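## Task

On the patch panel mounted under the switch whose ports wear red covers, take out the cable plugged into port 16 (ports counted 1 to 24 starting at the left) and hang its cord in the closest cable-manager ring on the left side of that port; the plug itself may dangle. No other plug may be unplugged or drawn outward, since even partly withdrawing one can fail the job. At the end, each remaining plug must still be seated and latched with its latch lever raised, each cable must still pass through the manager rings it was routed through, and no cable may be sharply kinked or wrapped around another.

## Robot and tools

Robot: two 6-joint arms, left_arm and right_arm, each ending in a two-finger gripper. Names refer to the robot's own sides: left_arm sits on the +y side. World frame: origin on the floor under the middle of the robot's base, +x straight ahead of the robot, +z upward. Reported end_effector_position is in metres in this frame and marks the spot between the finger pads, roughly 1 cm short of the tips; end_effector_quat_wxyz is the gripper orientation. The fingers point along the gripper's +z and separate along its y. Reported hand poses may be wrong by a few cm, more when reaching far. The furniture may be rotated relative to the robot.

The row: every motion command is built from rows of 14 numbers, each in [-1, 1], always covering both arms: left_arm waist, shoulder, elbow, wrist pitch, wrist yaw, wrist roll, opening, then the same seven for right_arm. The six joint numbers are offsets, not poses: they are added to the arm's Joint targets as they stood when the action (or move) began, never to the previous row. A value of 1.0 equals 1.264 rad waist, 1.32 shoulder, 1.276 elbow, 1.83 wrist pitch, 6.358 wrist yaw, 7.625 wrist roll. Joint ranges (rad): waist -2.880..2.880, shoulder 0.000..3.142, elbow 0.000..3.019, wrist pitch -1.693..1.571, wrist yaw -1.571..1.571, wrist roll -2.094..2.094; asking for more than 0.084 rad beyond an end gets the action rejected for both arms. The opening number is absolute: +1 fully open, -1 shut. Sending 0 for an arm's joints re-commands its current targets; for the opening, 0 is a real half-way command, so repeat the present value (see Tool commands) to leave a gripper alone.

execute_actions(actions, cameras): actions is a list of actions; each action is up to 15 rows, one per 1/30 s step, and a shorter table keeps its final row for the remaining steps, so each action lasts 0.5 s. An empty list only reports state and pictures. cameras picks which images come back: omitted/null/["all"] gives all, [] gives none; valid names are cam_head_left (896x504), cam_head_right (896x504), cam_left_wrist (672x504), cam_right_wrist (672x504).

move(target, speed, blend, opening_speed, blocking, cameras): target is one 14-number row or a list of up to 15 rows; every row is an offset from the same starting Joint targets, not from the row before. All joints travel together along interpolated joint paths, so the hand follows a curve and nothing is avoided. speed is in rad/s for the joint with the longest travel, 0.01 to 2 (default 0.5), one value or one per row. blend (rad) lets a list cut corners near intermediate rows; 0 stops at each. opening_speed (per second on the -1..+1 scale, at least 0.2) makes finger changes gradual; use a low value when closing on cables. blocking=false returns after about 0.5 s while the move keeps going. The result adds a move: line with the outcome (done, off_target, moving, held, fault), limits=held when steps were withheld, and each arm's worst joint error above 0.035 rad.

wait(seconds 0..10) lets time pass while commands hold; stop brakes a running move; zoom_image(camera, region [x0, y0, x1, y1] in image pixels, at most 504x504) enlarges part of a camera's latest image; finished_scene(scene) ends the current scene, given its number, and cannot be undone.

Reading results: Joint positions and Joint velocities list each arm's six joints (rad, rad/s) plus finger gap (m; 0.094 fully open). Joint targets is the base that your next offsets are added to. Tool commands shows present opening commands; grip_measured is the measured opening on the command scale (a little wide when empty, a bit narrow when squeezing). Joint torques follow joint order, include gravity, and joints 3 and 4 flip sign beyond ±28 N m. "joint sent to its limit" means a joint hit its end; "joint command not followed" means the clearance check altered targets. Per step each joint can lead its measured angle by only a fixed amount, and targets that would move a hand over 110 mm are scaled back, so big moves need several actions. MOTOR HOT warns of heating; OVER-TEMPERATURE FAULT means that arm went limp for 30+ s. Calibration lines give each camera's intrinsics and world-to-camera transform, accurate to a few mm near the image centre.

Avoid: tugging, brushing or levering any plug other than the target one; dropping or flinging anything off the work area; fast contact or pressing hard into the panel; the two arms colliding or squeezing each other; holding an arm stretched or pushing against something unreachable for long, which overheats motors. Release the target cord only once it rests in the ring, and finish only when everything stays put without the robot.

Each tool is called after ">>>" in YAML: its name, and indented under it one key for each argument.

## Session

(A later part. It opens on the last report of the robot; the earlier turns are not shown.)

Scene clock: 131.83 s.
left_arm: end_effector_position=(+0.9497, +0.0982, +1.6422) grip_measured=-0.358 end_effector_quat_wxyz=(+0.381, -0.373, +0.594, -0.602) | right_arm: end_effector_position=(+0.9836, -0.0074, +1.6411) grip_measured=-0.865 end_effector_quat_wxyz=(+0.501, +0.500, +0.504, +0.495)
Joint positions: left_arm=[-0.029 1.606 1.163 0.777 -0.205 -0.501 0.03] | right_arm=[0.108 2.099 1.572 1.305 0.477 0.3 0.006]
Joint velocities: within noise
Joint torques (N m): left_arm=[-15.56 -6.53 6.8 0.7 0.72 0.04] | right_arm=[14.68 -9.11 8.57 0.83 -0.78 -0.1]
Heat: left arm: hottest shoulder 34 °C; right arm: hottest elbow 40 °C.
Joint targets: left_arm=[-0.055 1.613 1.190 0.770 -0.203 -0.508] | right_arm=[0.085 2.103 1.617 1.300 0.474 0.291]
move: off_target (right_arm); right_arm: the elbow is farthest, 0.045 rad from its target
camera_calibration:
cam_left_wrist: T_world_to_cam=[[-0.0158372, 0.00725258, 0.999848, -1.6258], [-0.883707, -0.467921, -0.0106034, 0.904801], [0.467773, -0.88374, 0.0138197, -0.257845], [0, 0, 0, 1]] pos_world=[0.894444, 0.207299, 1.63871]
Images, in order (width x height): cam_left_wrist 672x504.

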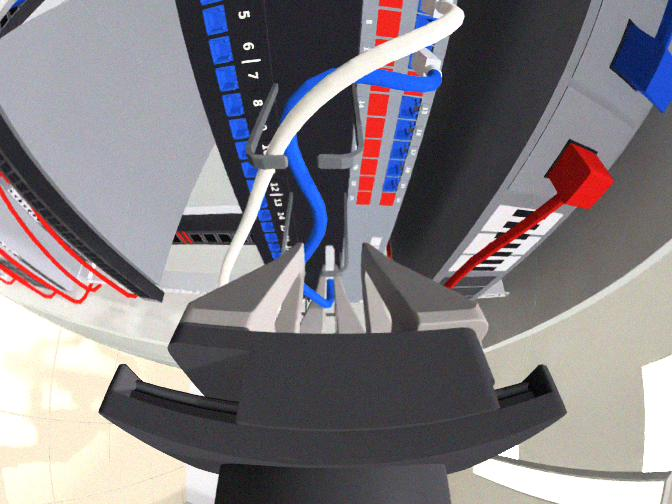

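>>> wait:
  seconds: 0.1

>>> zoom_image:
  camera: "cam_head_left"
  region: [330, 50, 430, 110]

>>> zoom_image:
  camera: "cam_head_right"
  region: [260, 50, 360, 110]

Scene clock: 132.67 s.
left_arm: end_effector_position=(+0.9497, +0.0982, +1.6422) grip_measured=-0.358 end_effector_quat_wxyz=(+0.381, -0.373, +0.594, -0.602) | right_arm: end_effector_position=(+0.9836, -0.0074, +1.6411) grip_measured=-0.865 end_effector_quat_wxyz=(+0.501, +0.500, +0.504, +0.495)
Joint positions: left_arm=[-0.029 1.606 1.163 0.777 -0.205 -0.501 0.03] | right_arm=[0.108 2.099 1.572 1.305 0.477 0.3 0.006]
Joint velocities: within noise
Joint torques (N m): left_arm=[-15.62 -6.42 6.79 0.72 0.72 0.05] | right_arm=[14.74 -9.23 8.64 0.87 -0.76 -0.11]
Heat: left arm: hottest shoulder 34 °C; right arm: hottest elbow 40 °C.
Joint targets: left_arm=[-0.055 1.613 1.190 0.770 -0.203 -0.508] | right_arm=[0.085 2.103 1.617 1.300 0.474 0.291]
Tool commands: left_gripper/opening=-0.36 right_gripper/opening=-0.95
wait: 0.10 s; at rest from the start
camera_calibration:
cam_left_wrist: T_world_to_cam=[[-0.0156725, 0.00759669, 0.999848, -1.62599], [-0.883711, -0.46792, -0.0102969, 0.904302], [0.46777, -0.883738, 0.0140468, -0.258216], [0, 0, 0, 1]] pos_world=[0.894444, 0.207298, 1.63868]
cam_right_wrist: T_world_to_cam=[[-0.0166772, -0.0347786, -0.999256, 1.65278], [-0.590672, 0.806706, -0.0182189, 0.619531], [0.806739, 0.589929, -0.0339963, -0.610419], [0, 0, 0, 1]] pos_world=[0.885952, -0.0821941, 1.64208]

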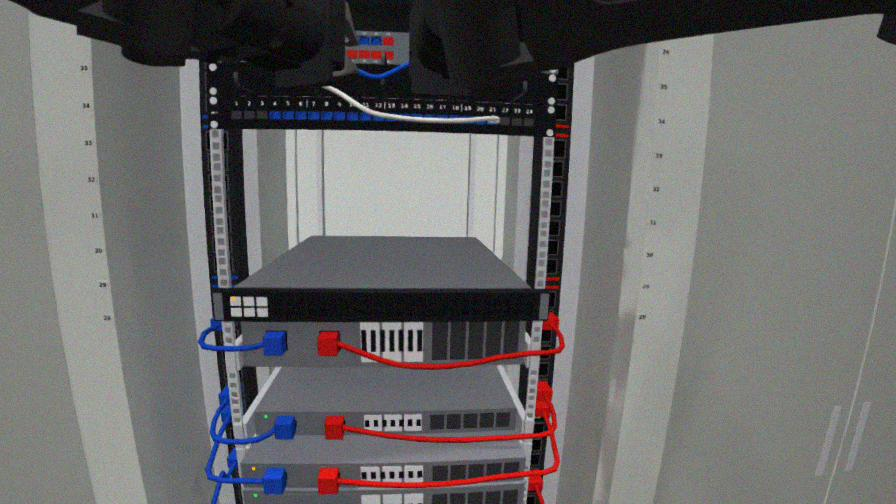

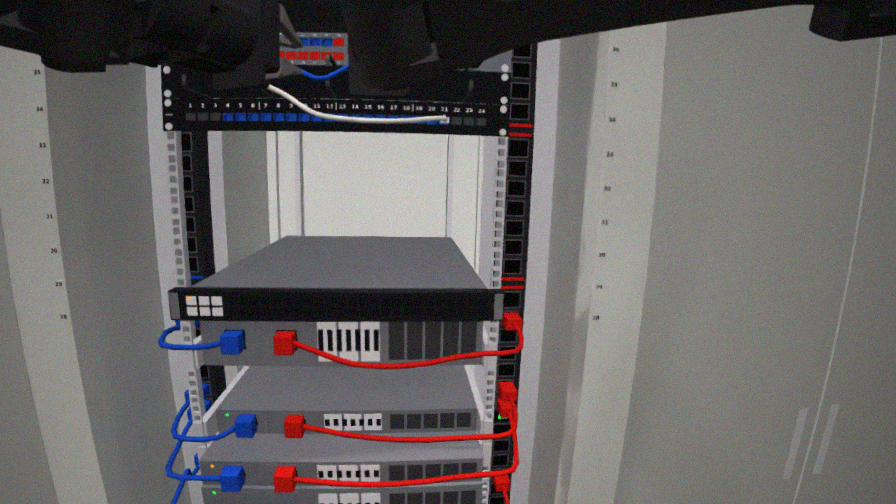

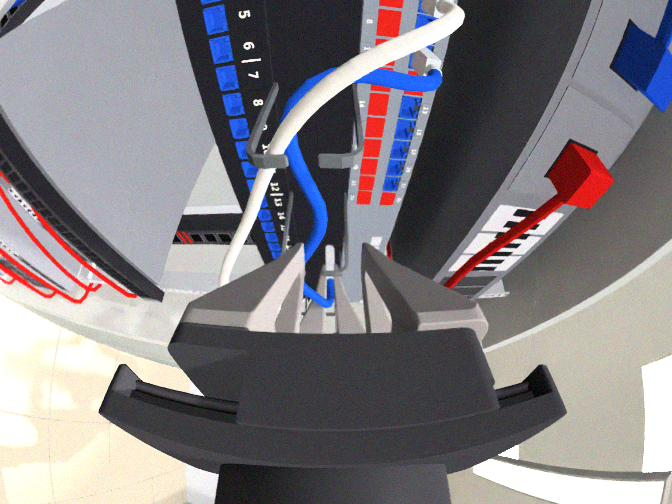

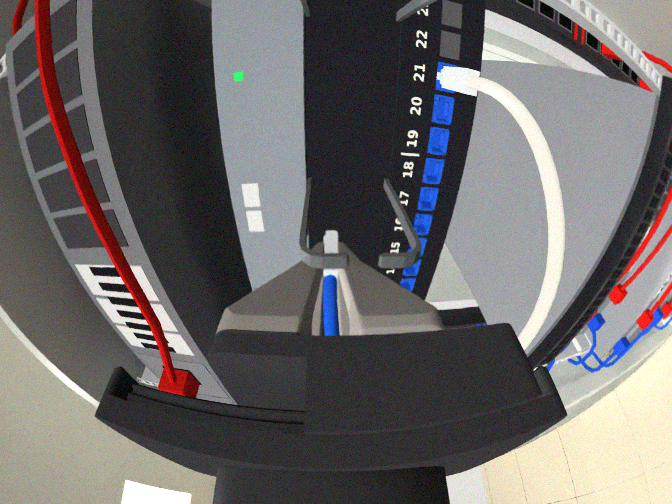

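Scaled by 5.040 from the camera's 896x504 image, which has a finer 1280x720 frame.

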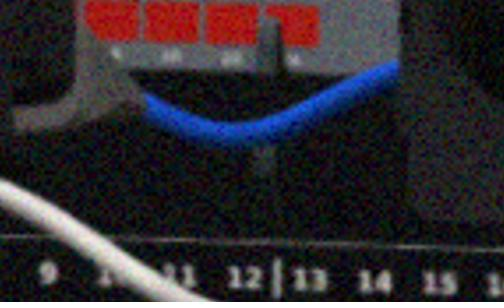

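Scaled by 5.040 from the camera's 896x504 image, which has a finer 1280x720 frame.

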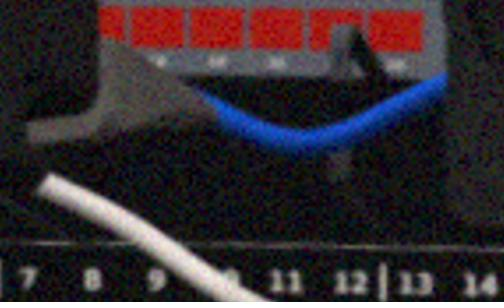

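>>> move:
  target: [0,0,0,0,0,0,-0.84,0,0,0,0,0,0,-0.95]
  opening_speed: 0.4
  cameras: ["cam_left_wrist","cam_head_left"]

>>> zoom_image:
  camera: "cam_left_wrist"
  region: [270, 150, 400, 300]

>>> zoom_image:
  camera: "cam_head_left"
  region: [330, 50, 430, 110]

Scene clock: 134.87 s.
left_arm: end_effector_position=(+0.9497, +0.0982, +1.6422) grip_measured=-0.838 end_effector_quat_wxyz=(+0.380, -0.373, +0.594, -0.603) | right_arm: end_effector_position=(+0.9836, -0.0074, +1.6411) grip_measured=-0.865 end_effector_quat_wxyz=(+0.501, +0.500, +0.504, +0.495)
Joint positions: left_arm=[-0.029 1.606 1.163 0.777 -0.205 -0.501 0.008] | right_arm=[0.108 2.099 1.572 1.305 0.477 0.3 0.006]
Joint velocities: within noise
Joint torques (N m): left_arm=[-15.62 -6.36 6.79 0.72 0.72 0.05] | right_arm=[14.39 -9.41 8.55 0.91 -0.75 -0.11]
Heat: left arm: hottest shoulder 34 °C; right arm: hottest elbow 40 °C.
Joint targets: left_arm=[-0.055 1.613 1.190 0.770 -0.203 -0.508] | right_arm=[0.085 2.103 1.617 1.300 0.474 0.291]
move: off_target (right_arm); right_arm: the elbow is farthest, 0.045 rad from its target
camera_calibration:
cam_left_wrist: T_world_to_cam=[[-0.0155079, 0.0079408, 0.999848, -1.62618], [-0.883715, -0.467918, -0.00999041, 0.903803], [0.467767, -0.883736, 0.0142738, -0.258586], [0, 0, 0, 1]] pos_world=[0.894444, 0.207297, 1.63865]
Images, in order (width x height): cam_head_left 896x504, cam_left_wrist 672x504.

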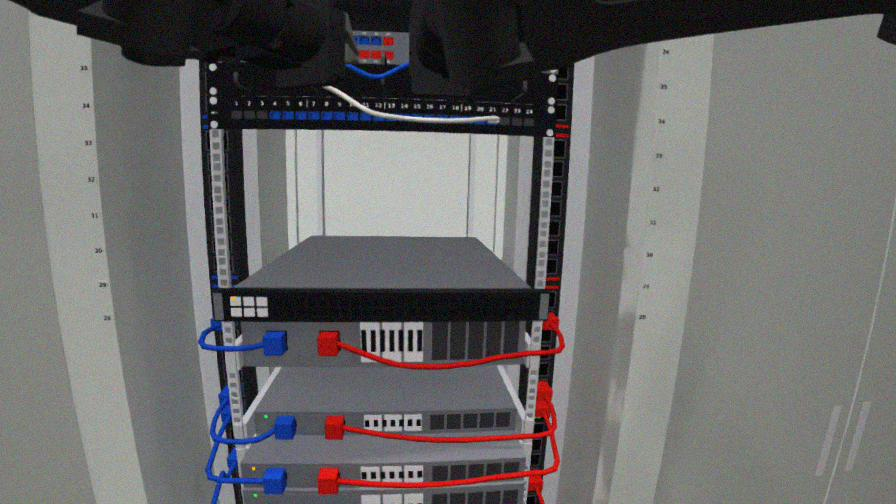

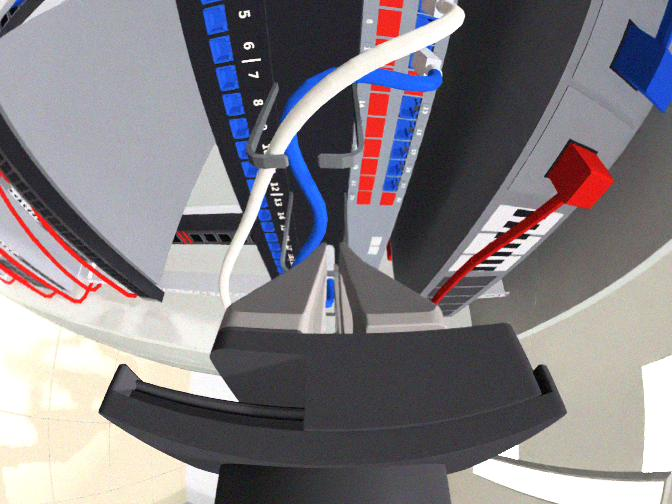

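Scaled by 3.360 from the camera's 672x504 image, which has a finer 960x720 frame.

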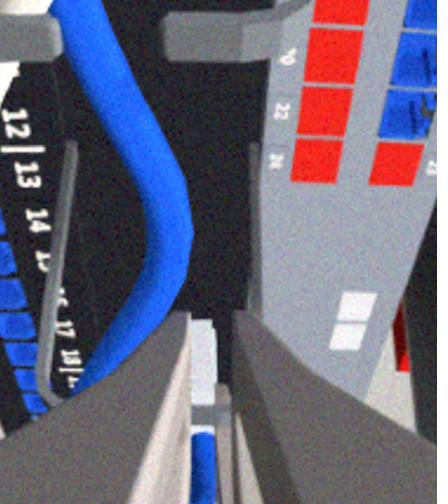

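Scaled by 5.040 from the camera's 896x504 image, which has a finer 1280x720 frame.

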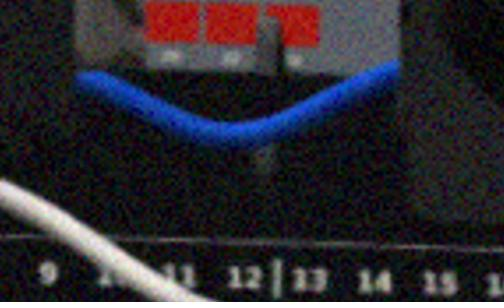

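>>> move:
  target: [0,-0.0473,-0.0723,0.0169,-0.0019,0.0005,-0.84,0,0,0,0,0,0,-0.95]
  speed: 0.3
  cameras: ["cam_left_wrist","cam_head_left"]

>>> zoom_image:
  camera: "cam_left_wrist"
  region: [280, 190, 380, 290]

>>> zoom_image:
  camera: "cam_head_left"
  region: [340, 50, 420, 100]

Scene clock: 136.67 s.
left_arm: end_effector_position=(+0.9318, +0.1080, +1.6359) grip_measured=-0.838 end_effector_quat_wxyz=(+0.376, -0.373, +0.600, -0.599) | right_arm: end_effector_position=(+0.9836, -0.0074, +1.6411) grip_measured=-0.865 end_effector_quat_wxyz=(+0.501, +0.500, +0.504, +0.495)
Joint positions: left_arm=[-0.029 1.563 1.096 0.788 -0.214 -0.501 0.008] | right_arm=[0.108 2.099 1.572 1.305 0.477 0.3 0.006]
Joint velocities: within noise
Joint torques (N m): left_arm=[-14.92 -7.53 4.7 1.42 0.55 0.1] | right_arm=[14.8 -8.94 8.61 0.96 -0.77 -0.11]
Heat: left arm: hottest shoulder 34 °C; right arm: hottest elbow 40 °C.
Joint targets: left_arm=[-0.055 1.551 1.098 0.801 -0.215 -0.505] | right_arm=[0.085 2.103 1.617 1.300 0.474 0.291]
move: off_target (right_arm); right_arm: the elbow is farthest, 0.045 rad from its target
camera_calibration:
cam_left_wrist: T_world_to_cam=[[-0.0038618, -0.000932309, 0.999992, -1.63038], [-0.887426, -0.460933, -0.00385683, 0.885201], [0.460933, -0.887434, 0.000952678, -0.212959], [0, 0, 0, 1]] pos_world=[0.877414, 0.217511, 1.63399]
Images, in order (width x height): cam_head_left 896x504, cam_left_wrist 672x504.

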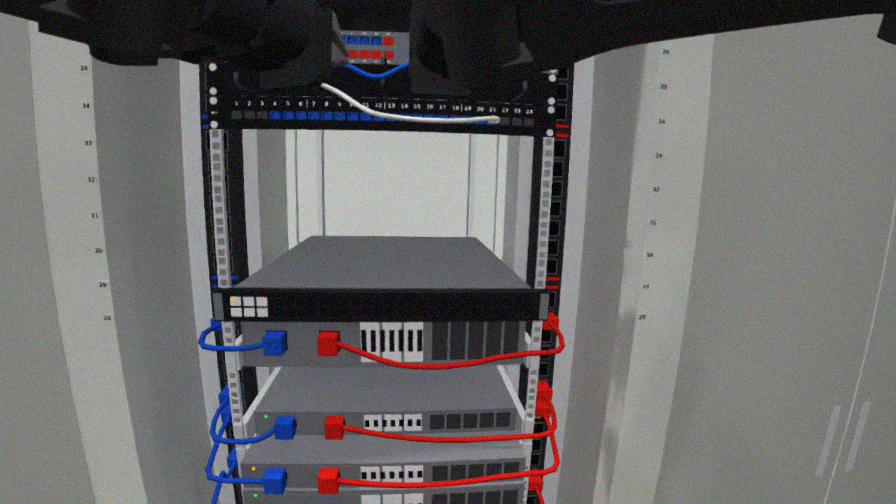

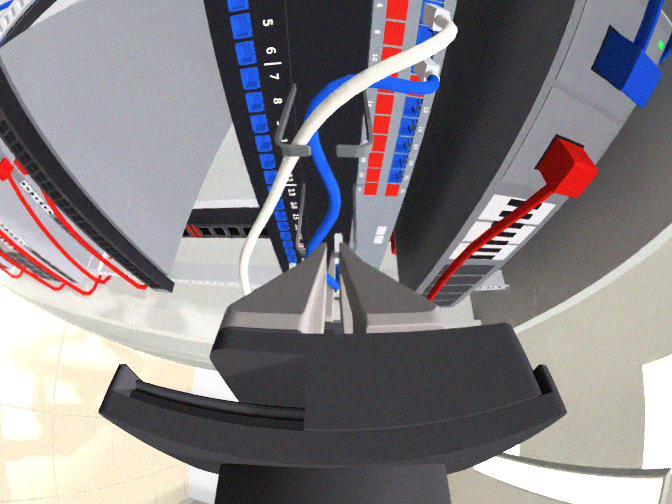

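Scaled by 5.040 from the camera's 672x504 image, which has a finer 960x720 frame.

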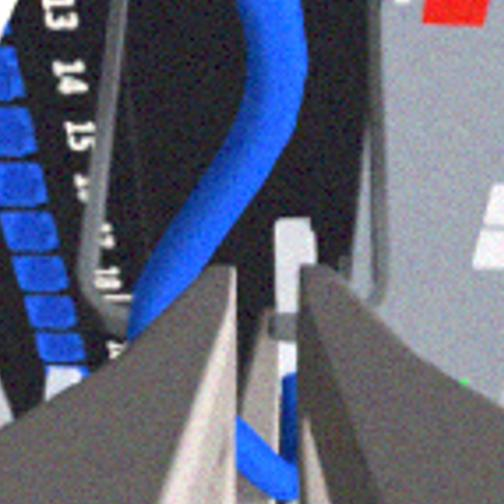

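Scaled by 6.300 from the camera's 896x504 image, which has a finer 1280x720 frame.

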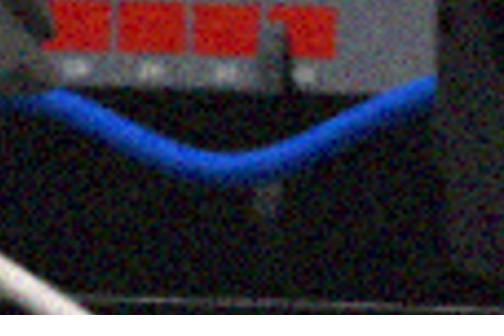

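>>> move:
  target: [0,-0.0788,-0.1277,0.0251,-0.0031,0,-0.36,0.0641,-0.0477,-0.1928,0.0945,0.002,-0.0008,-0.95]
  speed: 0.3

>>> zoom_image:
  camera: "cam_left_wrist"
  region: [270, 110, 430, 290]

>>> zoom_image:
  camera: "cam_head_left"
  region: [310, 40, 430, 120]

Scene clock: 139.63 s.
left_arm: end_effector_position=(+0.8883, +0.1356, +1.6225) grip_measured=-0.362 end_effector_quat_wxyz=(+0.372, -0.376, +0.608, -0.592) | right_arm: end_effector_position=(+0.9191, -0.0103, +1.6344) grip_measured=-0.865 end_effector_quat_wxyz=(+0.495, +0.497, +0.502, +0.506)
Joint positions: left_arm=[-0.029 1.459 0.934 0.833 -0.234 -0.501 0.03] | right_arm=[0.141 2.06 1.372 1.46 0.485 0.299 0.006]
Joint velocities: within noise
Joint torques (N m): left_arm=[-13.33 -6.18 4.42 1.47 0.55 0.1] | right_arm=[17.14 -10.05 4.49 1.5 -0.59 -0.12]
Heat: left arm: hottest waist 34 °C; right arm: hottest elbow 40 °C.
Joint targets: left_arm=[-0.055 1.447 0.935 0.846 -0.235 -0.505] | right_arm=[0.166 2.040 1.371 1.473 0.486 0.285]
move: done
camera_calibration:
cam_left_wrist: T_world_to_cam=[[0.0159632, -0.0138296, 0.999777, -1.63257], [-0.88805, -0.459681, 0.00782066, 0.840738], [0.45947, -0.887976, -0.0196193, -0.133593], [0, 0, 0, 1]] pos_world=[0.83406, 0.245266, 1.62301]
cam_right_wrist: T_world_to_cam=[[-0.00587947, -0.0179023, -0.999822, 1.63609], [-0.606051, 0.795354, -0.0106773, 0.585353], [0.795404, 0.60588, -0.0155259, -0.576495], [0, 0, 0, 1]] pos_world=[0.82292, -0.0869866, 1.6331]

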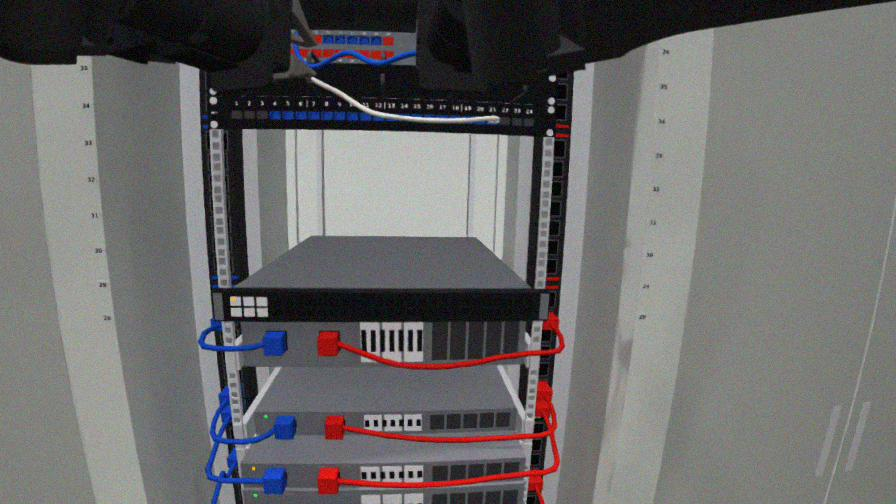

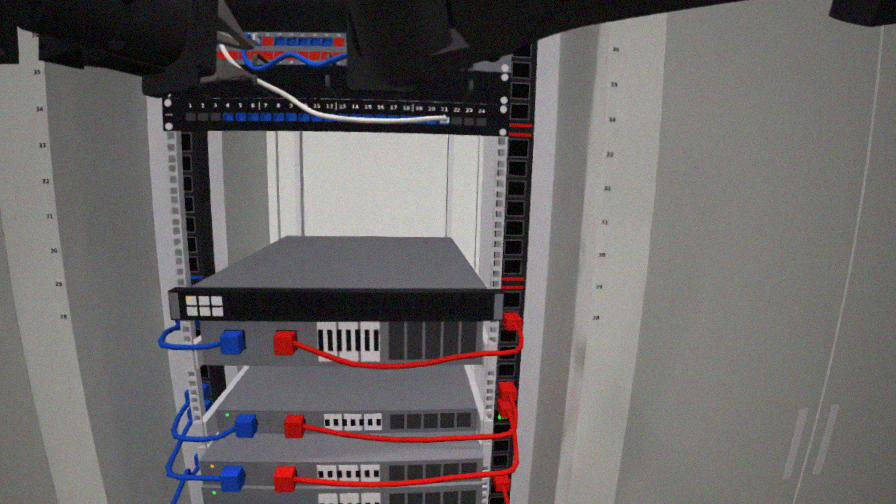

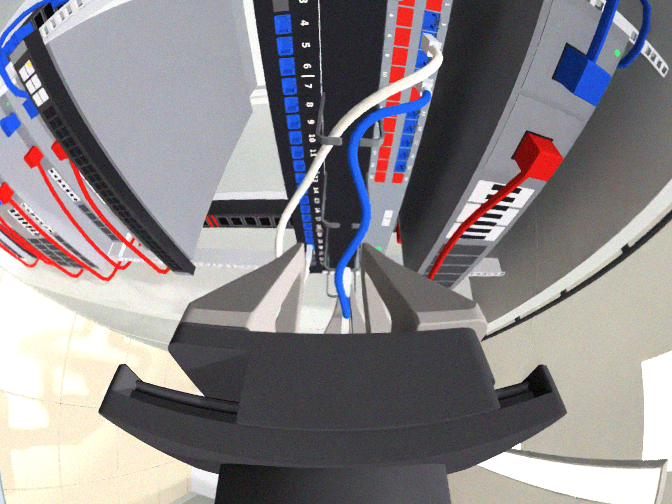

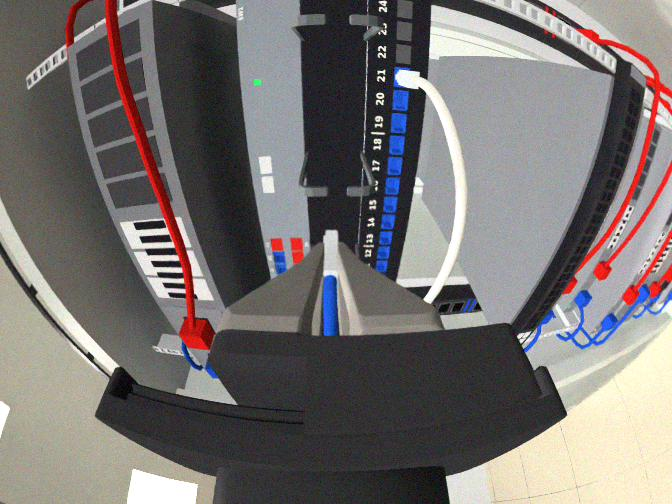

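Scaled by 2.800 from the camera's 672x504 image, which has a finer 960x720 frame.

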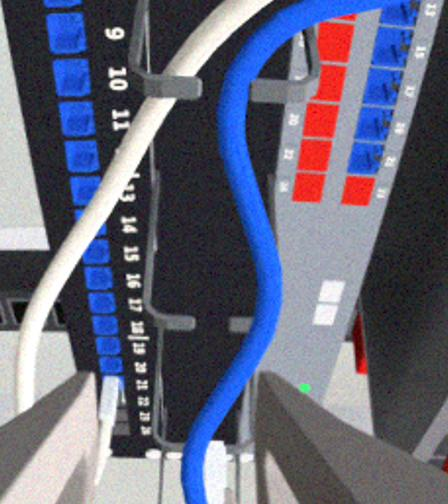

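Scaled by 4.200 from the camera's 896x504 image, which has a finer 1280x720 frame.

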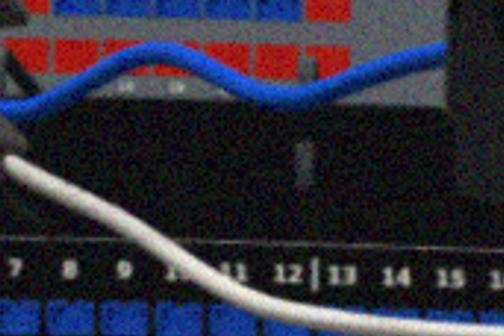

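>>> move:
  target: [0,0.1023,0.1638,-0.0331,0.0041,0,-0.2,0,0,0,0,0,0,-0.95]
  speed: 0.3
  cameras: ["cam_left_wrist","cam_head_left"]

>>> zoom_image:
  camera: "cam_left_wrist"
  region: [270, 110, 430, 290]

>>> zoom_image:
  camera: "cam_head_left"
  region: [310, 40, 430, 120]

Scene clock: 141.73 s.
left_arm: end_effector_position=(+0.9388, +0.1071, +1.6403) grip_measured=-0.202 end_effector_quat_wxyz=(+0.381, -0.375, +0.594, -0.601) | right_arm: end_effector_position=(+0.9191, -0.0104, +1.6344) grip_measured=-0.865 end_effector_quat_wxyz=(+0.495, +0.497, +0.502, +0.506)
Joint positions: left_arm=[-0.03 1.576 1.118 0.793 -0.211 -0.501 0.037] | right_arm=[0.141 2.06 1.372 1.46 0.485 0.298 0.006]
Joint velocities: within noise
Joint torques (N m): left_arm=[-15.09 -5.89 6.54 0.61 0.71 0.1] | right_arm=[17.08 -9.7 4.49 1.48 -0.61 -0.13]
Heat: left arm: hottest waist 34 °C; right arm: hottest elbow 40 °C.
Joint targets: left_arm=[-0.055 1.582 1.144 0.786 -0.209 -0.505] | right_arm=[0.166 2.040 1.371 1.473 0.486 0.285]
move: done
camera_calibration:
cam_left_wrist: T_world_to_cam=[[-0.0120354, 0.00694882, 0.999903, -1.62776], [-0.882272, -0.470683, -0.00734847, 0.892875], [0.470587, -0.882275, 0.0117956, -0.244359], [0, 0, 0, 1]] pos_world=[0.883159, 0.215981, 1.63704]
Images, in order (width x height): cam_head_left 896x504, cam_left_wrist 672x504.

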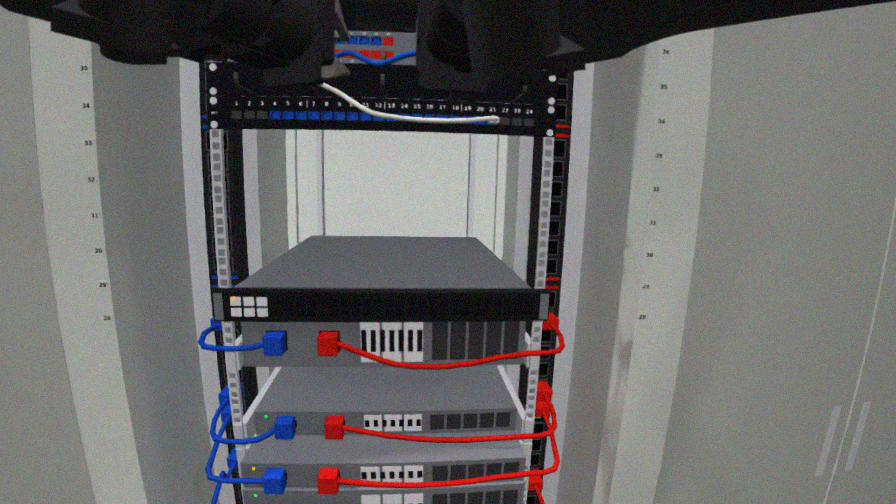

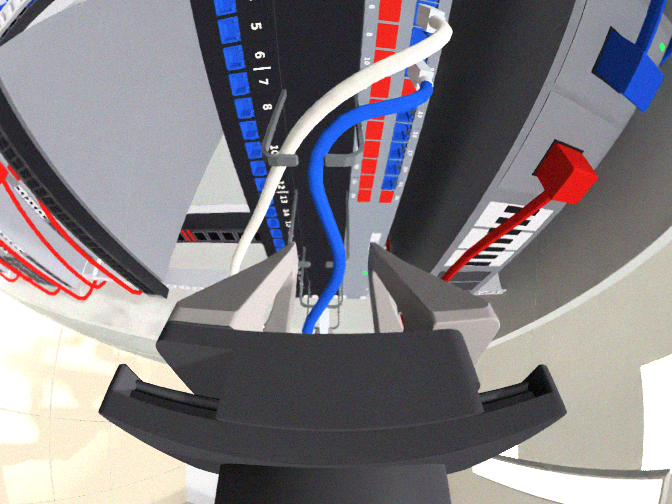

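Scaled by 2.800 from the camera's 672x504 image, which has a finer 960x720 frame.

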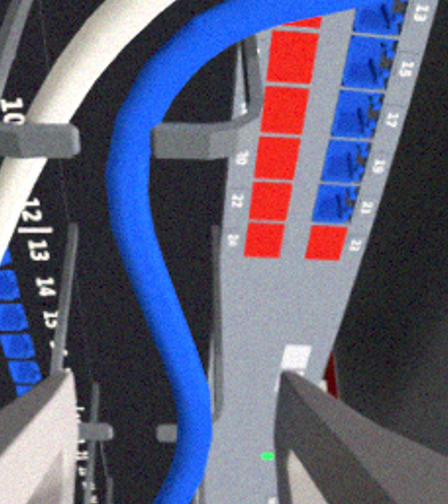

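Scaled by 4.200 from the camera's 896x504 image, which has a finer 1280x720 frame.

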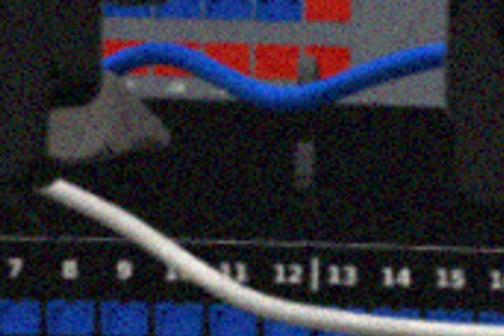

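>>> move:
  target: [0,0,0,0,0,0,-0.93,0,0,0,0,0,0,-0.95]
  opening_speed: 0.5
  cameras: ["cam_left_wrist","cam_head_left"]

>>> zoom_image:
  camera: "cam_left_wrist"
  region: [270, 110, 430, 290]

>>> zoom_image:
  camera: "cam_head_left"
  region: [310, 40, 430, 120]

Scene clock: 143.90 s.
left_arm: end_effector_position=(+0.9387, +0.1070, +1.6405) grip_measured=-0.895 end_effector_quat_wxyz=(+0.381, -0.375, +0.594, -0.602) | right_arm: end_effector_position=(+0.9191, -0.0104, +1.6343) grip_measured=-0.865 end_effector_quat_wxyz=(+0.495, +0.497, +0.502, +0.506)
Joint positions: left_arm=[-0.03 1.576 1.118 0.793 -0.209 -0.501 0.005] | right_arm=[0.141 2.06 1.372 1.46 0.485 0.298 0.006]
Joint velocities: within noise
Joint torques (N m): left_arm=[-15.09 -6.24 6.65 0.72 0.64 0.1] | right_arm=[16.79 -10.17 4.6 1.51 -0.6 -0.14]
Heat: left arm: hottest waist 34 °C; right arm: hottest elbow 40 °C.
Joint targets: left_arm=[-0.055 1.582 1.144 0.786 -0.209 -0.505] | right_arm=[0.166 2.040 1.371 1.473 0.486 0.285]
move: done
camera_calibration:
cam_left_wrist: T_world_to_cam=[[-0.0132417, 0.00752349, 0.999884, -1.62688], [-0.882608, -0.470039, -0.00815187, 0.894338], [0.469923, -0.882613, 0.0128644, -0.245529], [0, 0, 0, 1]] pos_world=[0.883187, 0.215907, 1.63714]
Images, in order (width x height): cam_head_left 896x504, cam_left_wrist 672x504.

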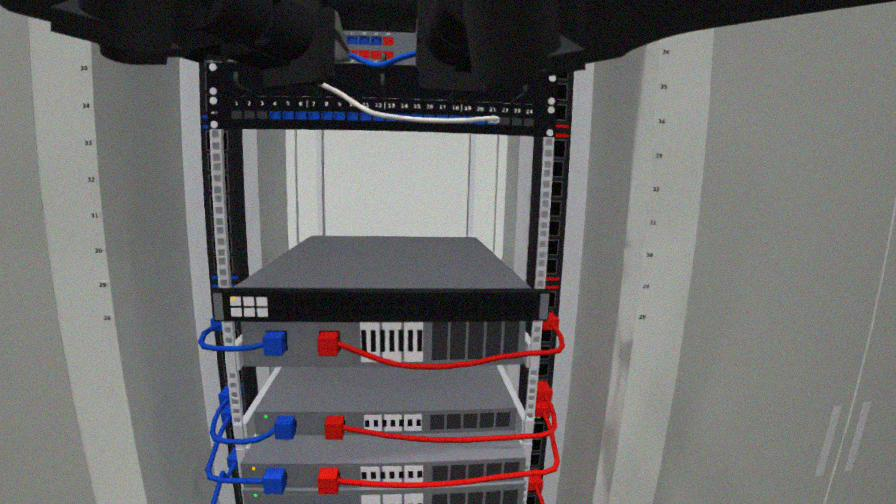

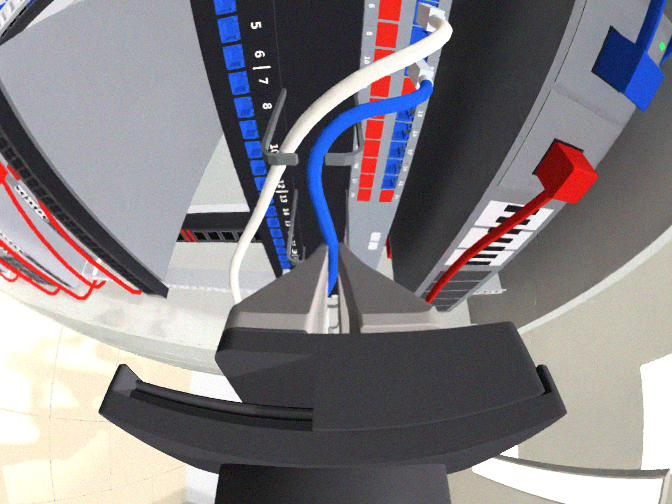

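Scaled by 2.800 from the camera's 672x504 image, which has a finer 960x720 frame.

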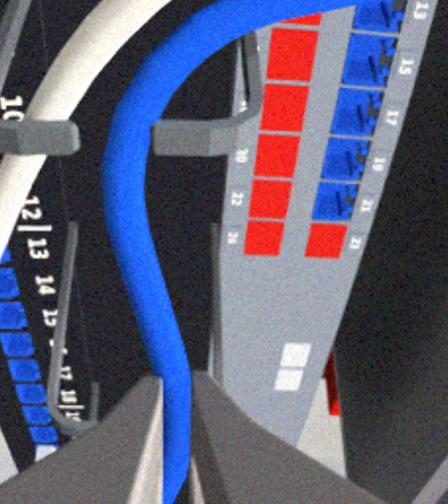

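Scaled by 4.200 from the camera's 896x504 image, which has a finer 1280x720 frame.

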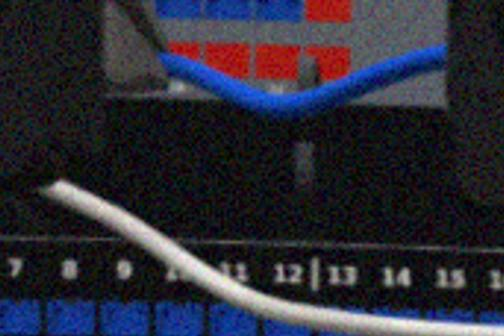

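>>> move:
  target: [0.006,0,0,0,-0.0075,0,-0.95,0,0,0,0,0,0,-0.95]
  speed: 0.2
  cameras: ["cam_left_wrist","cam_head_left"]

>>> zoom_image:
  camera: "cam_left_wrist"
  region: [270, 110, 430, 290]

>>> zoom_image:
  camera: "cam_head_left"
  region: [310, 40, 430, 120]

Scene clock: 145.13 s.
left_arm: end_effector_position=(+0.9399, +0.1096, +1.6343) grip_measured=-0.899 end_effector_quat_wxyz=(+0.379, -0.387, +0.601, -0.587) | right_arm: end_effector_position=(+0.9191, -0.0104, +1.6343) grip_measured=-0.865 end_effector_quat_wxyz=(+0.495, +0.497, +0.502, +0.506)
Joint positions: left_arm=[-0.03 1.576 1.118 0.791 -0.249 -0.501 0.005] | right_arm=[0.141 2.06 1.372 1.46 0.485 0.297 0.006]
Joint velocities: within noise
Joint torques (N m): left_arm=[-14.45 -6.18 6.65 0.79 0.3 0.1] | right_arm=[17.14 -10.23 4.51 1.47 -0.59 -0.1]
Heat: left arm: hottest waist 34 °C; right arm: hottest elbow 40 °C.
Joint targets: left_arm=[-0.048 1.582 1.144 0.786 -0.256 -0.505] | right_arm=[0.166 2.040 1.371 1.473 0.486 0.285]
move: done
camera_calibration:
cam_left_wrist: T_world_to_cam=[[0.0191849, -0.00806169, 0.999783, -1.64924], [-0.874087, -0.485599, 0.0128573, 0.855957], [0.48539, -0.874145, -0.0163628, -0.211369], [0, 0, 0, 1]] pos_world=[0.882418, 0.217589, 1.63442]
Images, in order (width x height): cam_head_left 896x504, cam_left_wrist 672x504.

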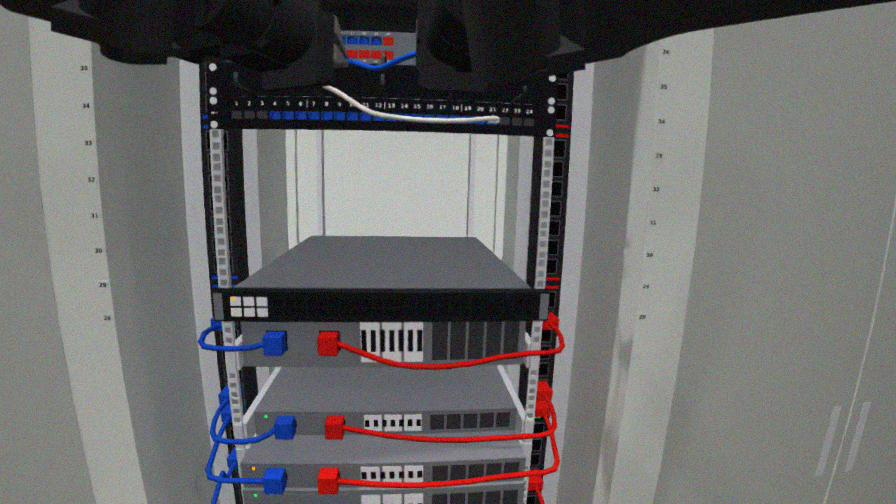

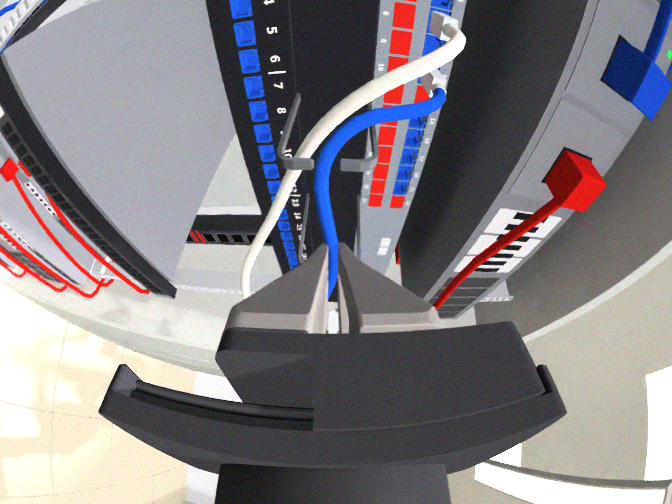

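Scaled by 2.800 from the camera's 672x504 image, which has a finer 960x720 frame.

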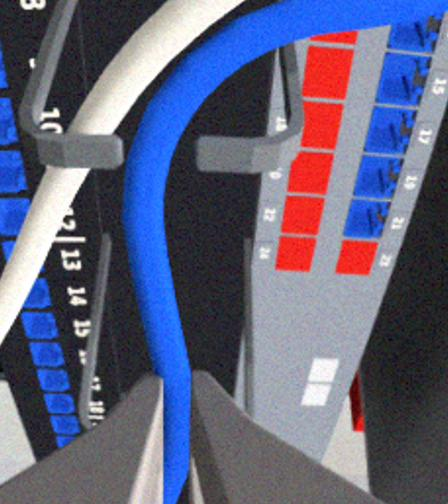

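Scaled by 4.200 from the camera's 896x504 image, which has a finer 1280x720 frame.

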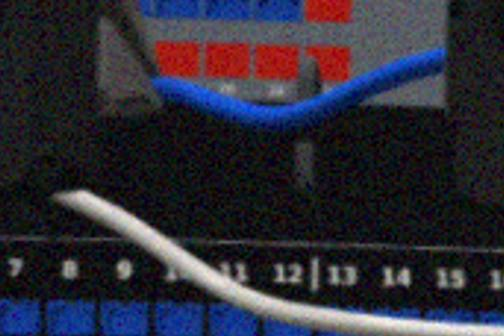

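>>> move:
  target: [0.0111,0.0182,0.0674,-0.0333,0,0,-0.95,-0.0593,0.0379,0.1074,-0.0421,-0.002,0.0013,-0.95]
  speed: 0.15
  cameras: ["cam_left_wrist","cam_head_left","cam_head_right","cam_right_wrist"]

>>> zoom_image:
  camera: "cam_left_wrist"
  region: [270, 110, 430, 290]

>>> zoom_image:
  camera: "cam_head_left"
  region: [310, 40, 430, 120]

Scene clock: 147.80 s.
left_arm: end_effector_position=(+0.9618, +0.1057, +1.6415) grip_measured=-0.899 end_effector_quat_wxyz=(+0.377, -0.387, +0.605, -0.584) | right_arm: end_effector_position=(+0.9571, -0.0172, +1.6361) grip_measured=-0.865 end_effector_quat_wxyz=(+0.505, +0.505, +0.493, +0.497)
Joint positions: left_arm=[-0.03 1.599 1.196 0.73 -0.257 -0.501 0.005] | right_arm=[0.114 2.076 1.477 1.402 0.475 0.297 0.006]
Joint velocities: within noise
Joint torques (N m): left_arm=[-13.92 -6.53 7.45 0.77 0.61 0.1] | right_arm=[14.04 -8.41 7.32 0.84 -0.69 -0.01]
Heat: left arm: hottest waist 34 °C; right arm: hottest elbow 40 °C.
Joint targets: left_arm=[-0.034 1.606 1.230 0.725 -0.257 -0.505] | right_arm=[0.091 2.090 1.509 1.396 0.474 0.295]
move: done
camera_calibration:
cam_left_wrist: T_world_to_cam=[[0.0275939, -0.0138823, 0.999523, -1.66397], [-0.875175, -0.483491, 0.0174458, 0.866366], [0.483018, -0.875239, -0.0254908, -0.207933], [0, 0, 0, 1]] pos_world=[0.904572, 0.213789, 1.64276]
cam_right_wrist: T_world_to_cam=[[-0.00480183, -0.0214374, -0.999759, 1.63676], [-0.576301, 0.817105, -0.0147529, 0.592492], [0.817224, 0.576091, -0.016278, -0.622684], [0, 0, 0, 1]] pos_world=[0.858185, -0.0903172, 1.63497]

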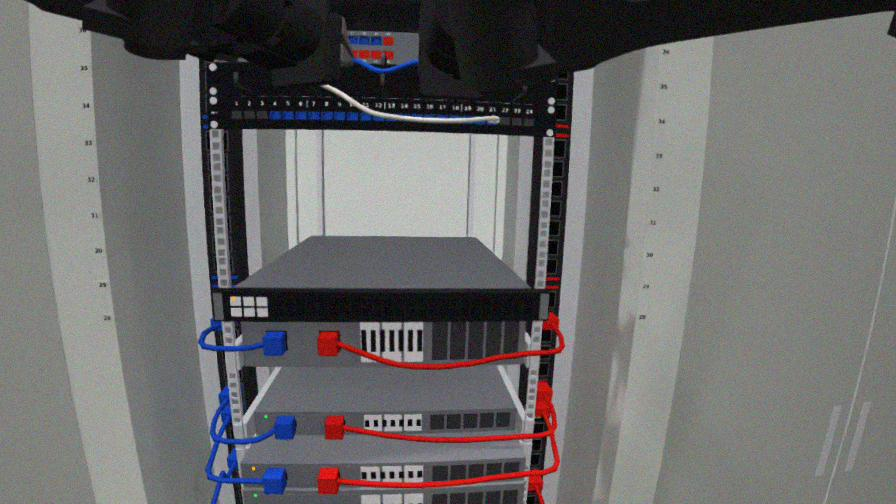

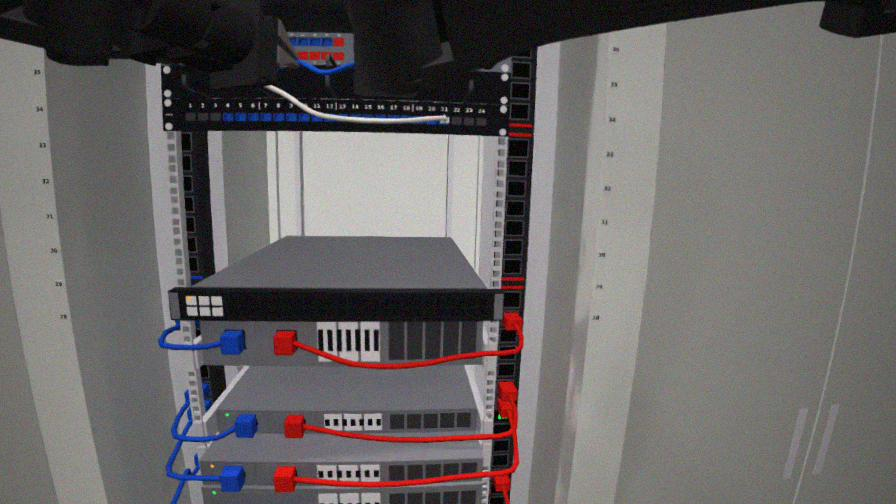

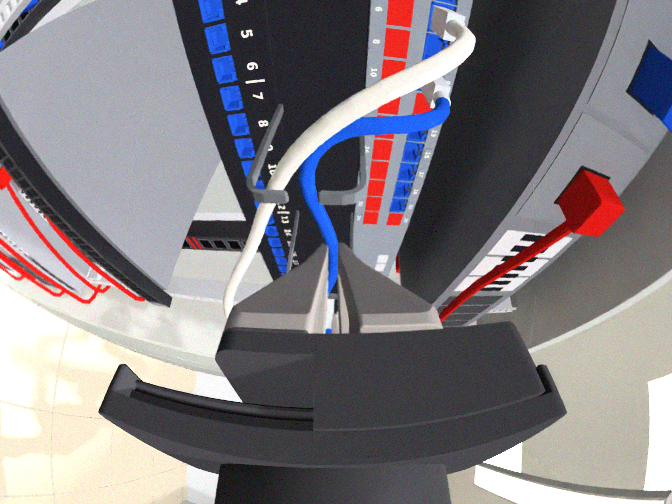

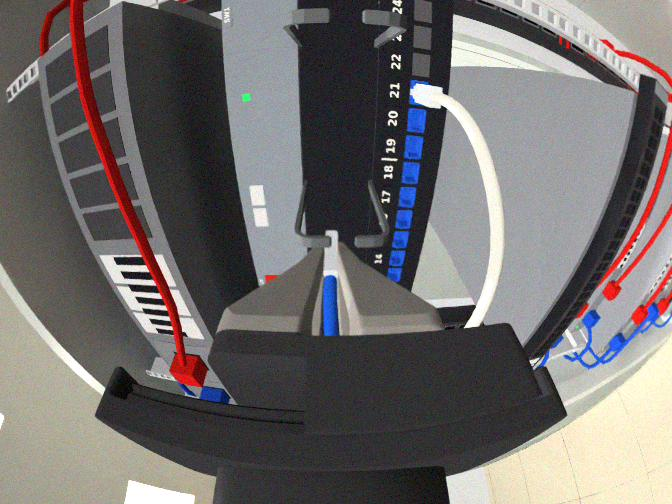

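Scaled by 2.800 from the camera's 672x504 image, which has a finer 960x720 frame.

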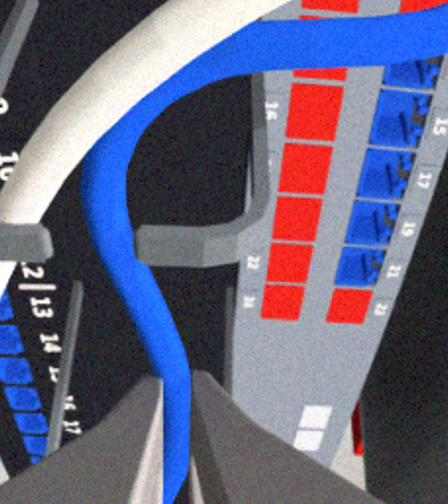

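Scaled by 4.200 from the camera's 896x504 image, which has a finer 1280x720 frame.

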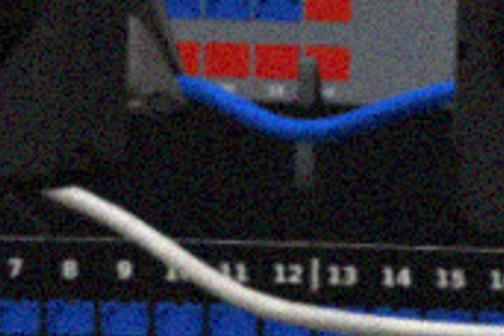

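>>> zoom_image:
  camera: "cam_head_left"
  region: [360, 40, 410, 90]

>>> zoom_image:
  camera: "cam_head_right"
  region: [300, 40, 360, 90]

Scaled by 10.080 from the camera's 896x504 image, which has a finer 1280x720 frame.

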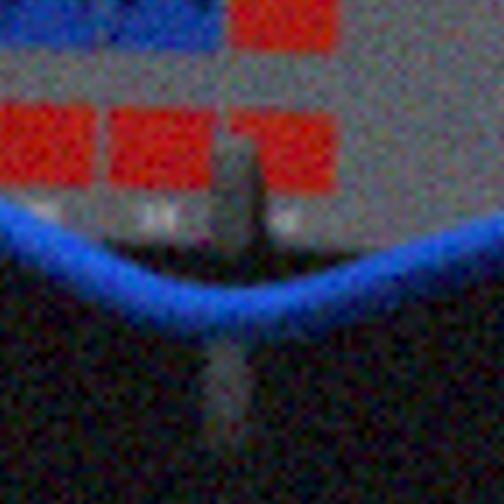

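Scaled by 8.400 from the camera's 896x504 image, which has a finer 1280x720 frame.

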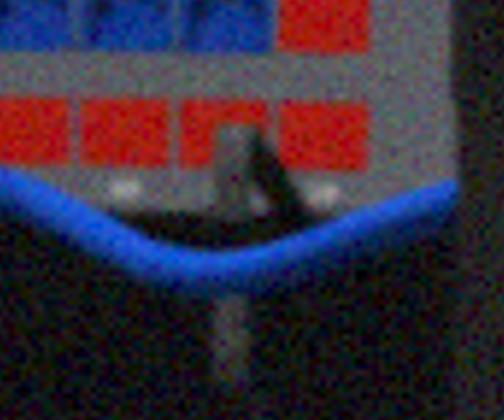

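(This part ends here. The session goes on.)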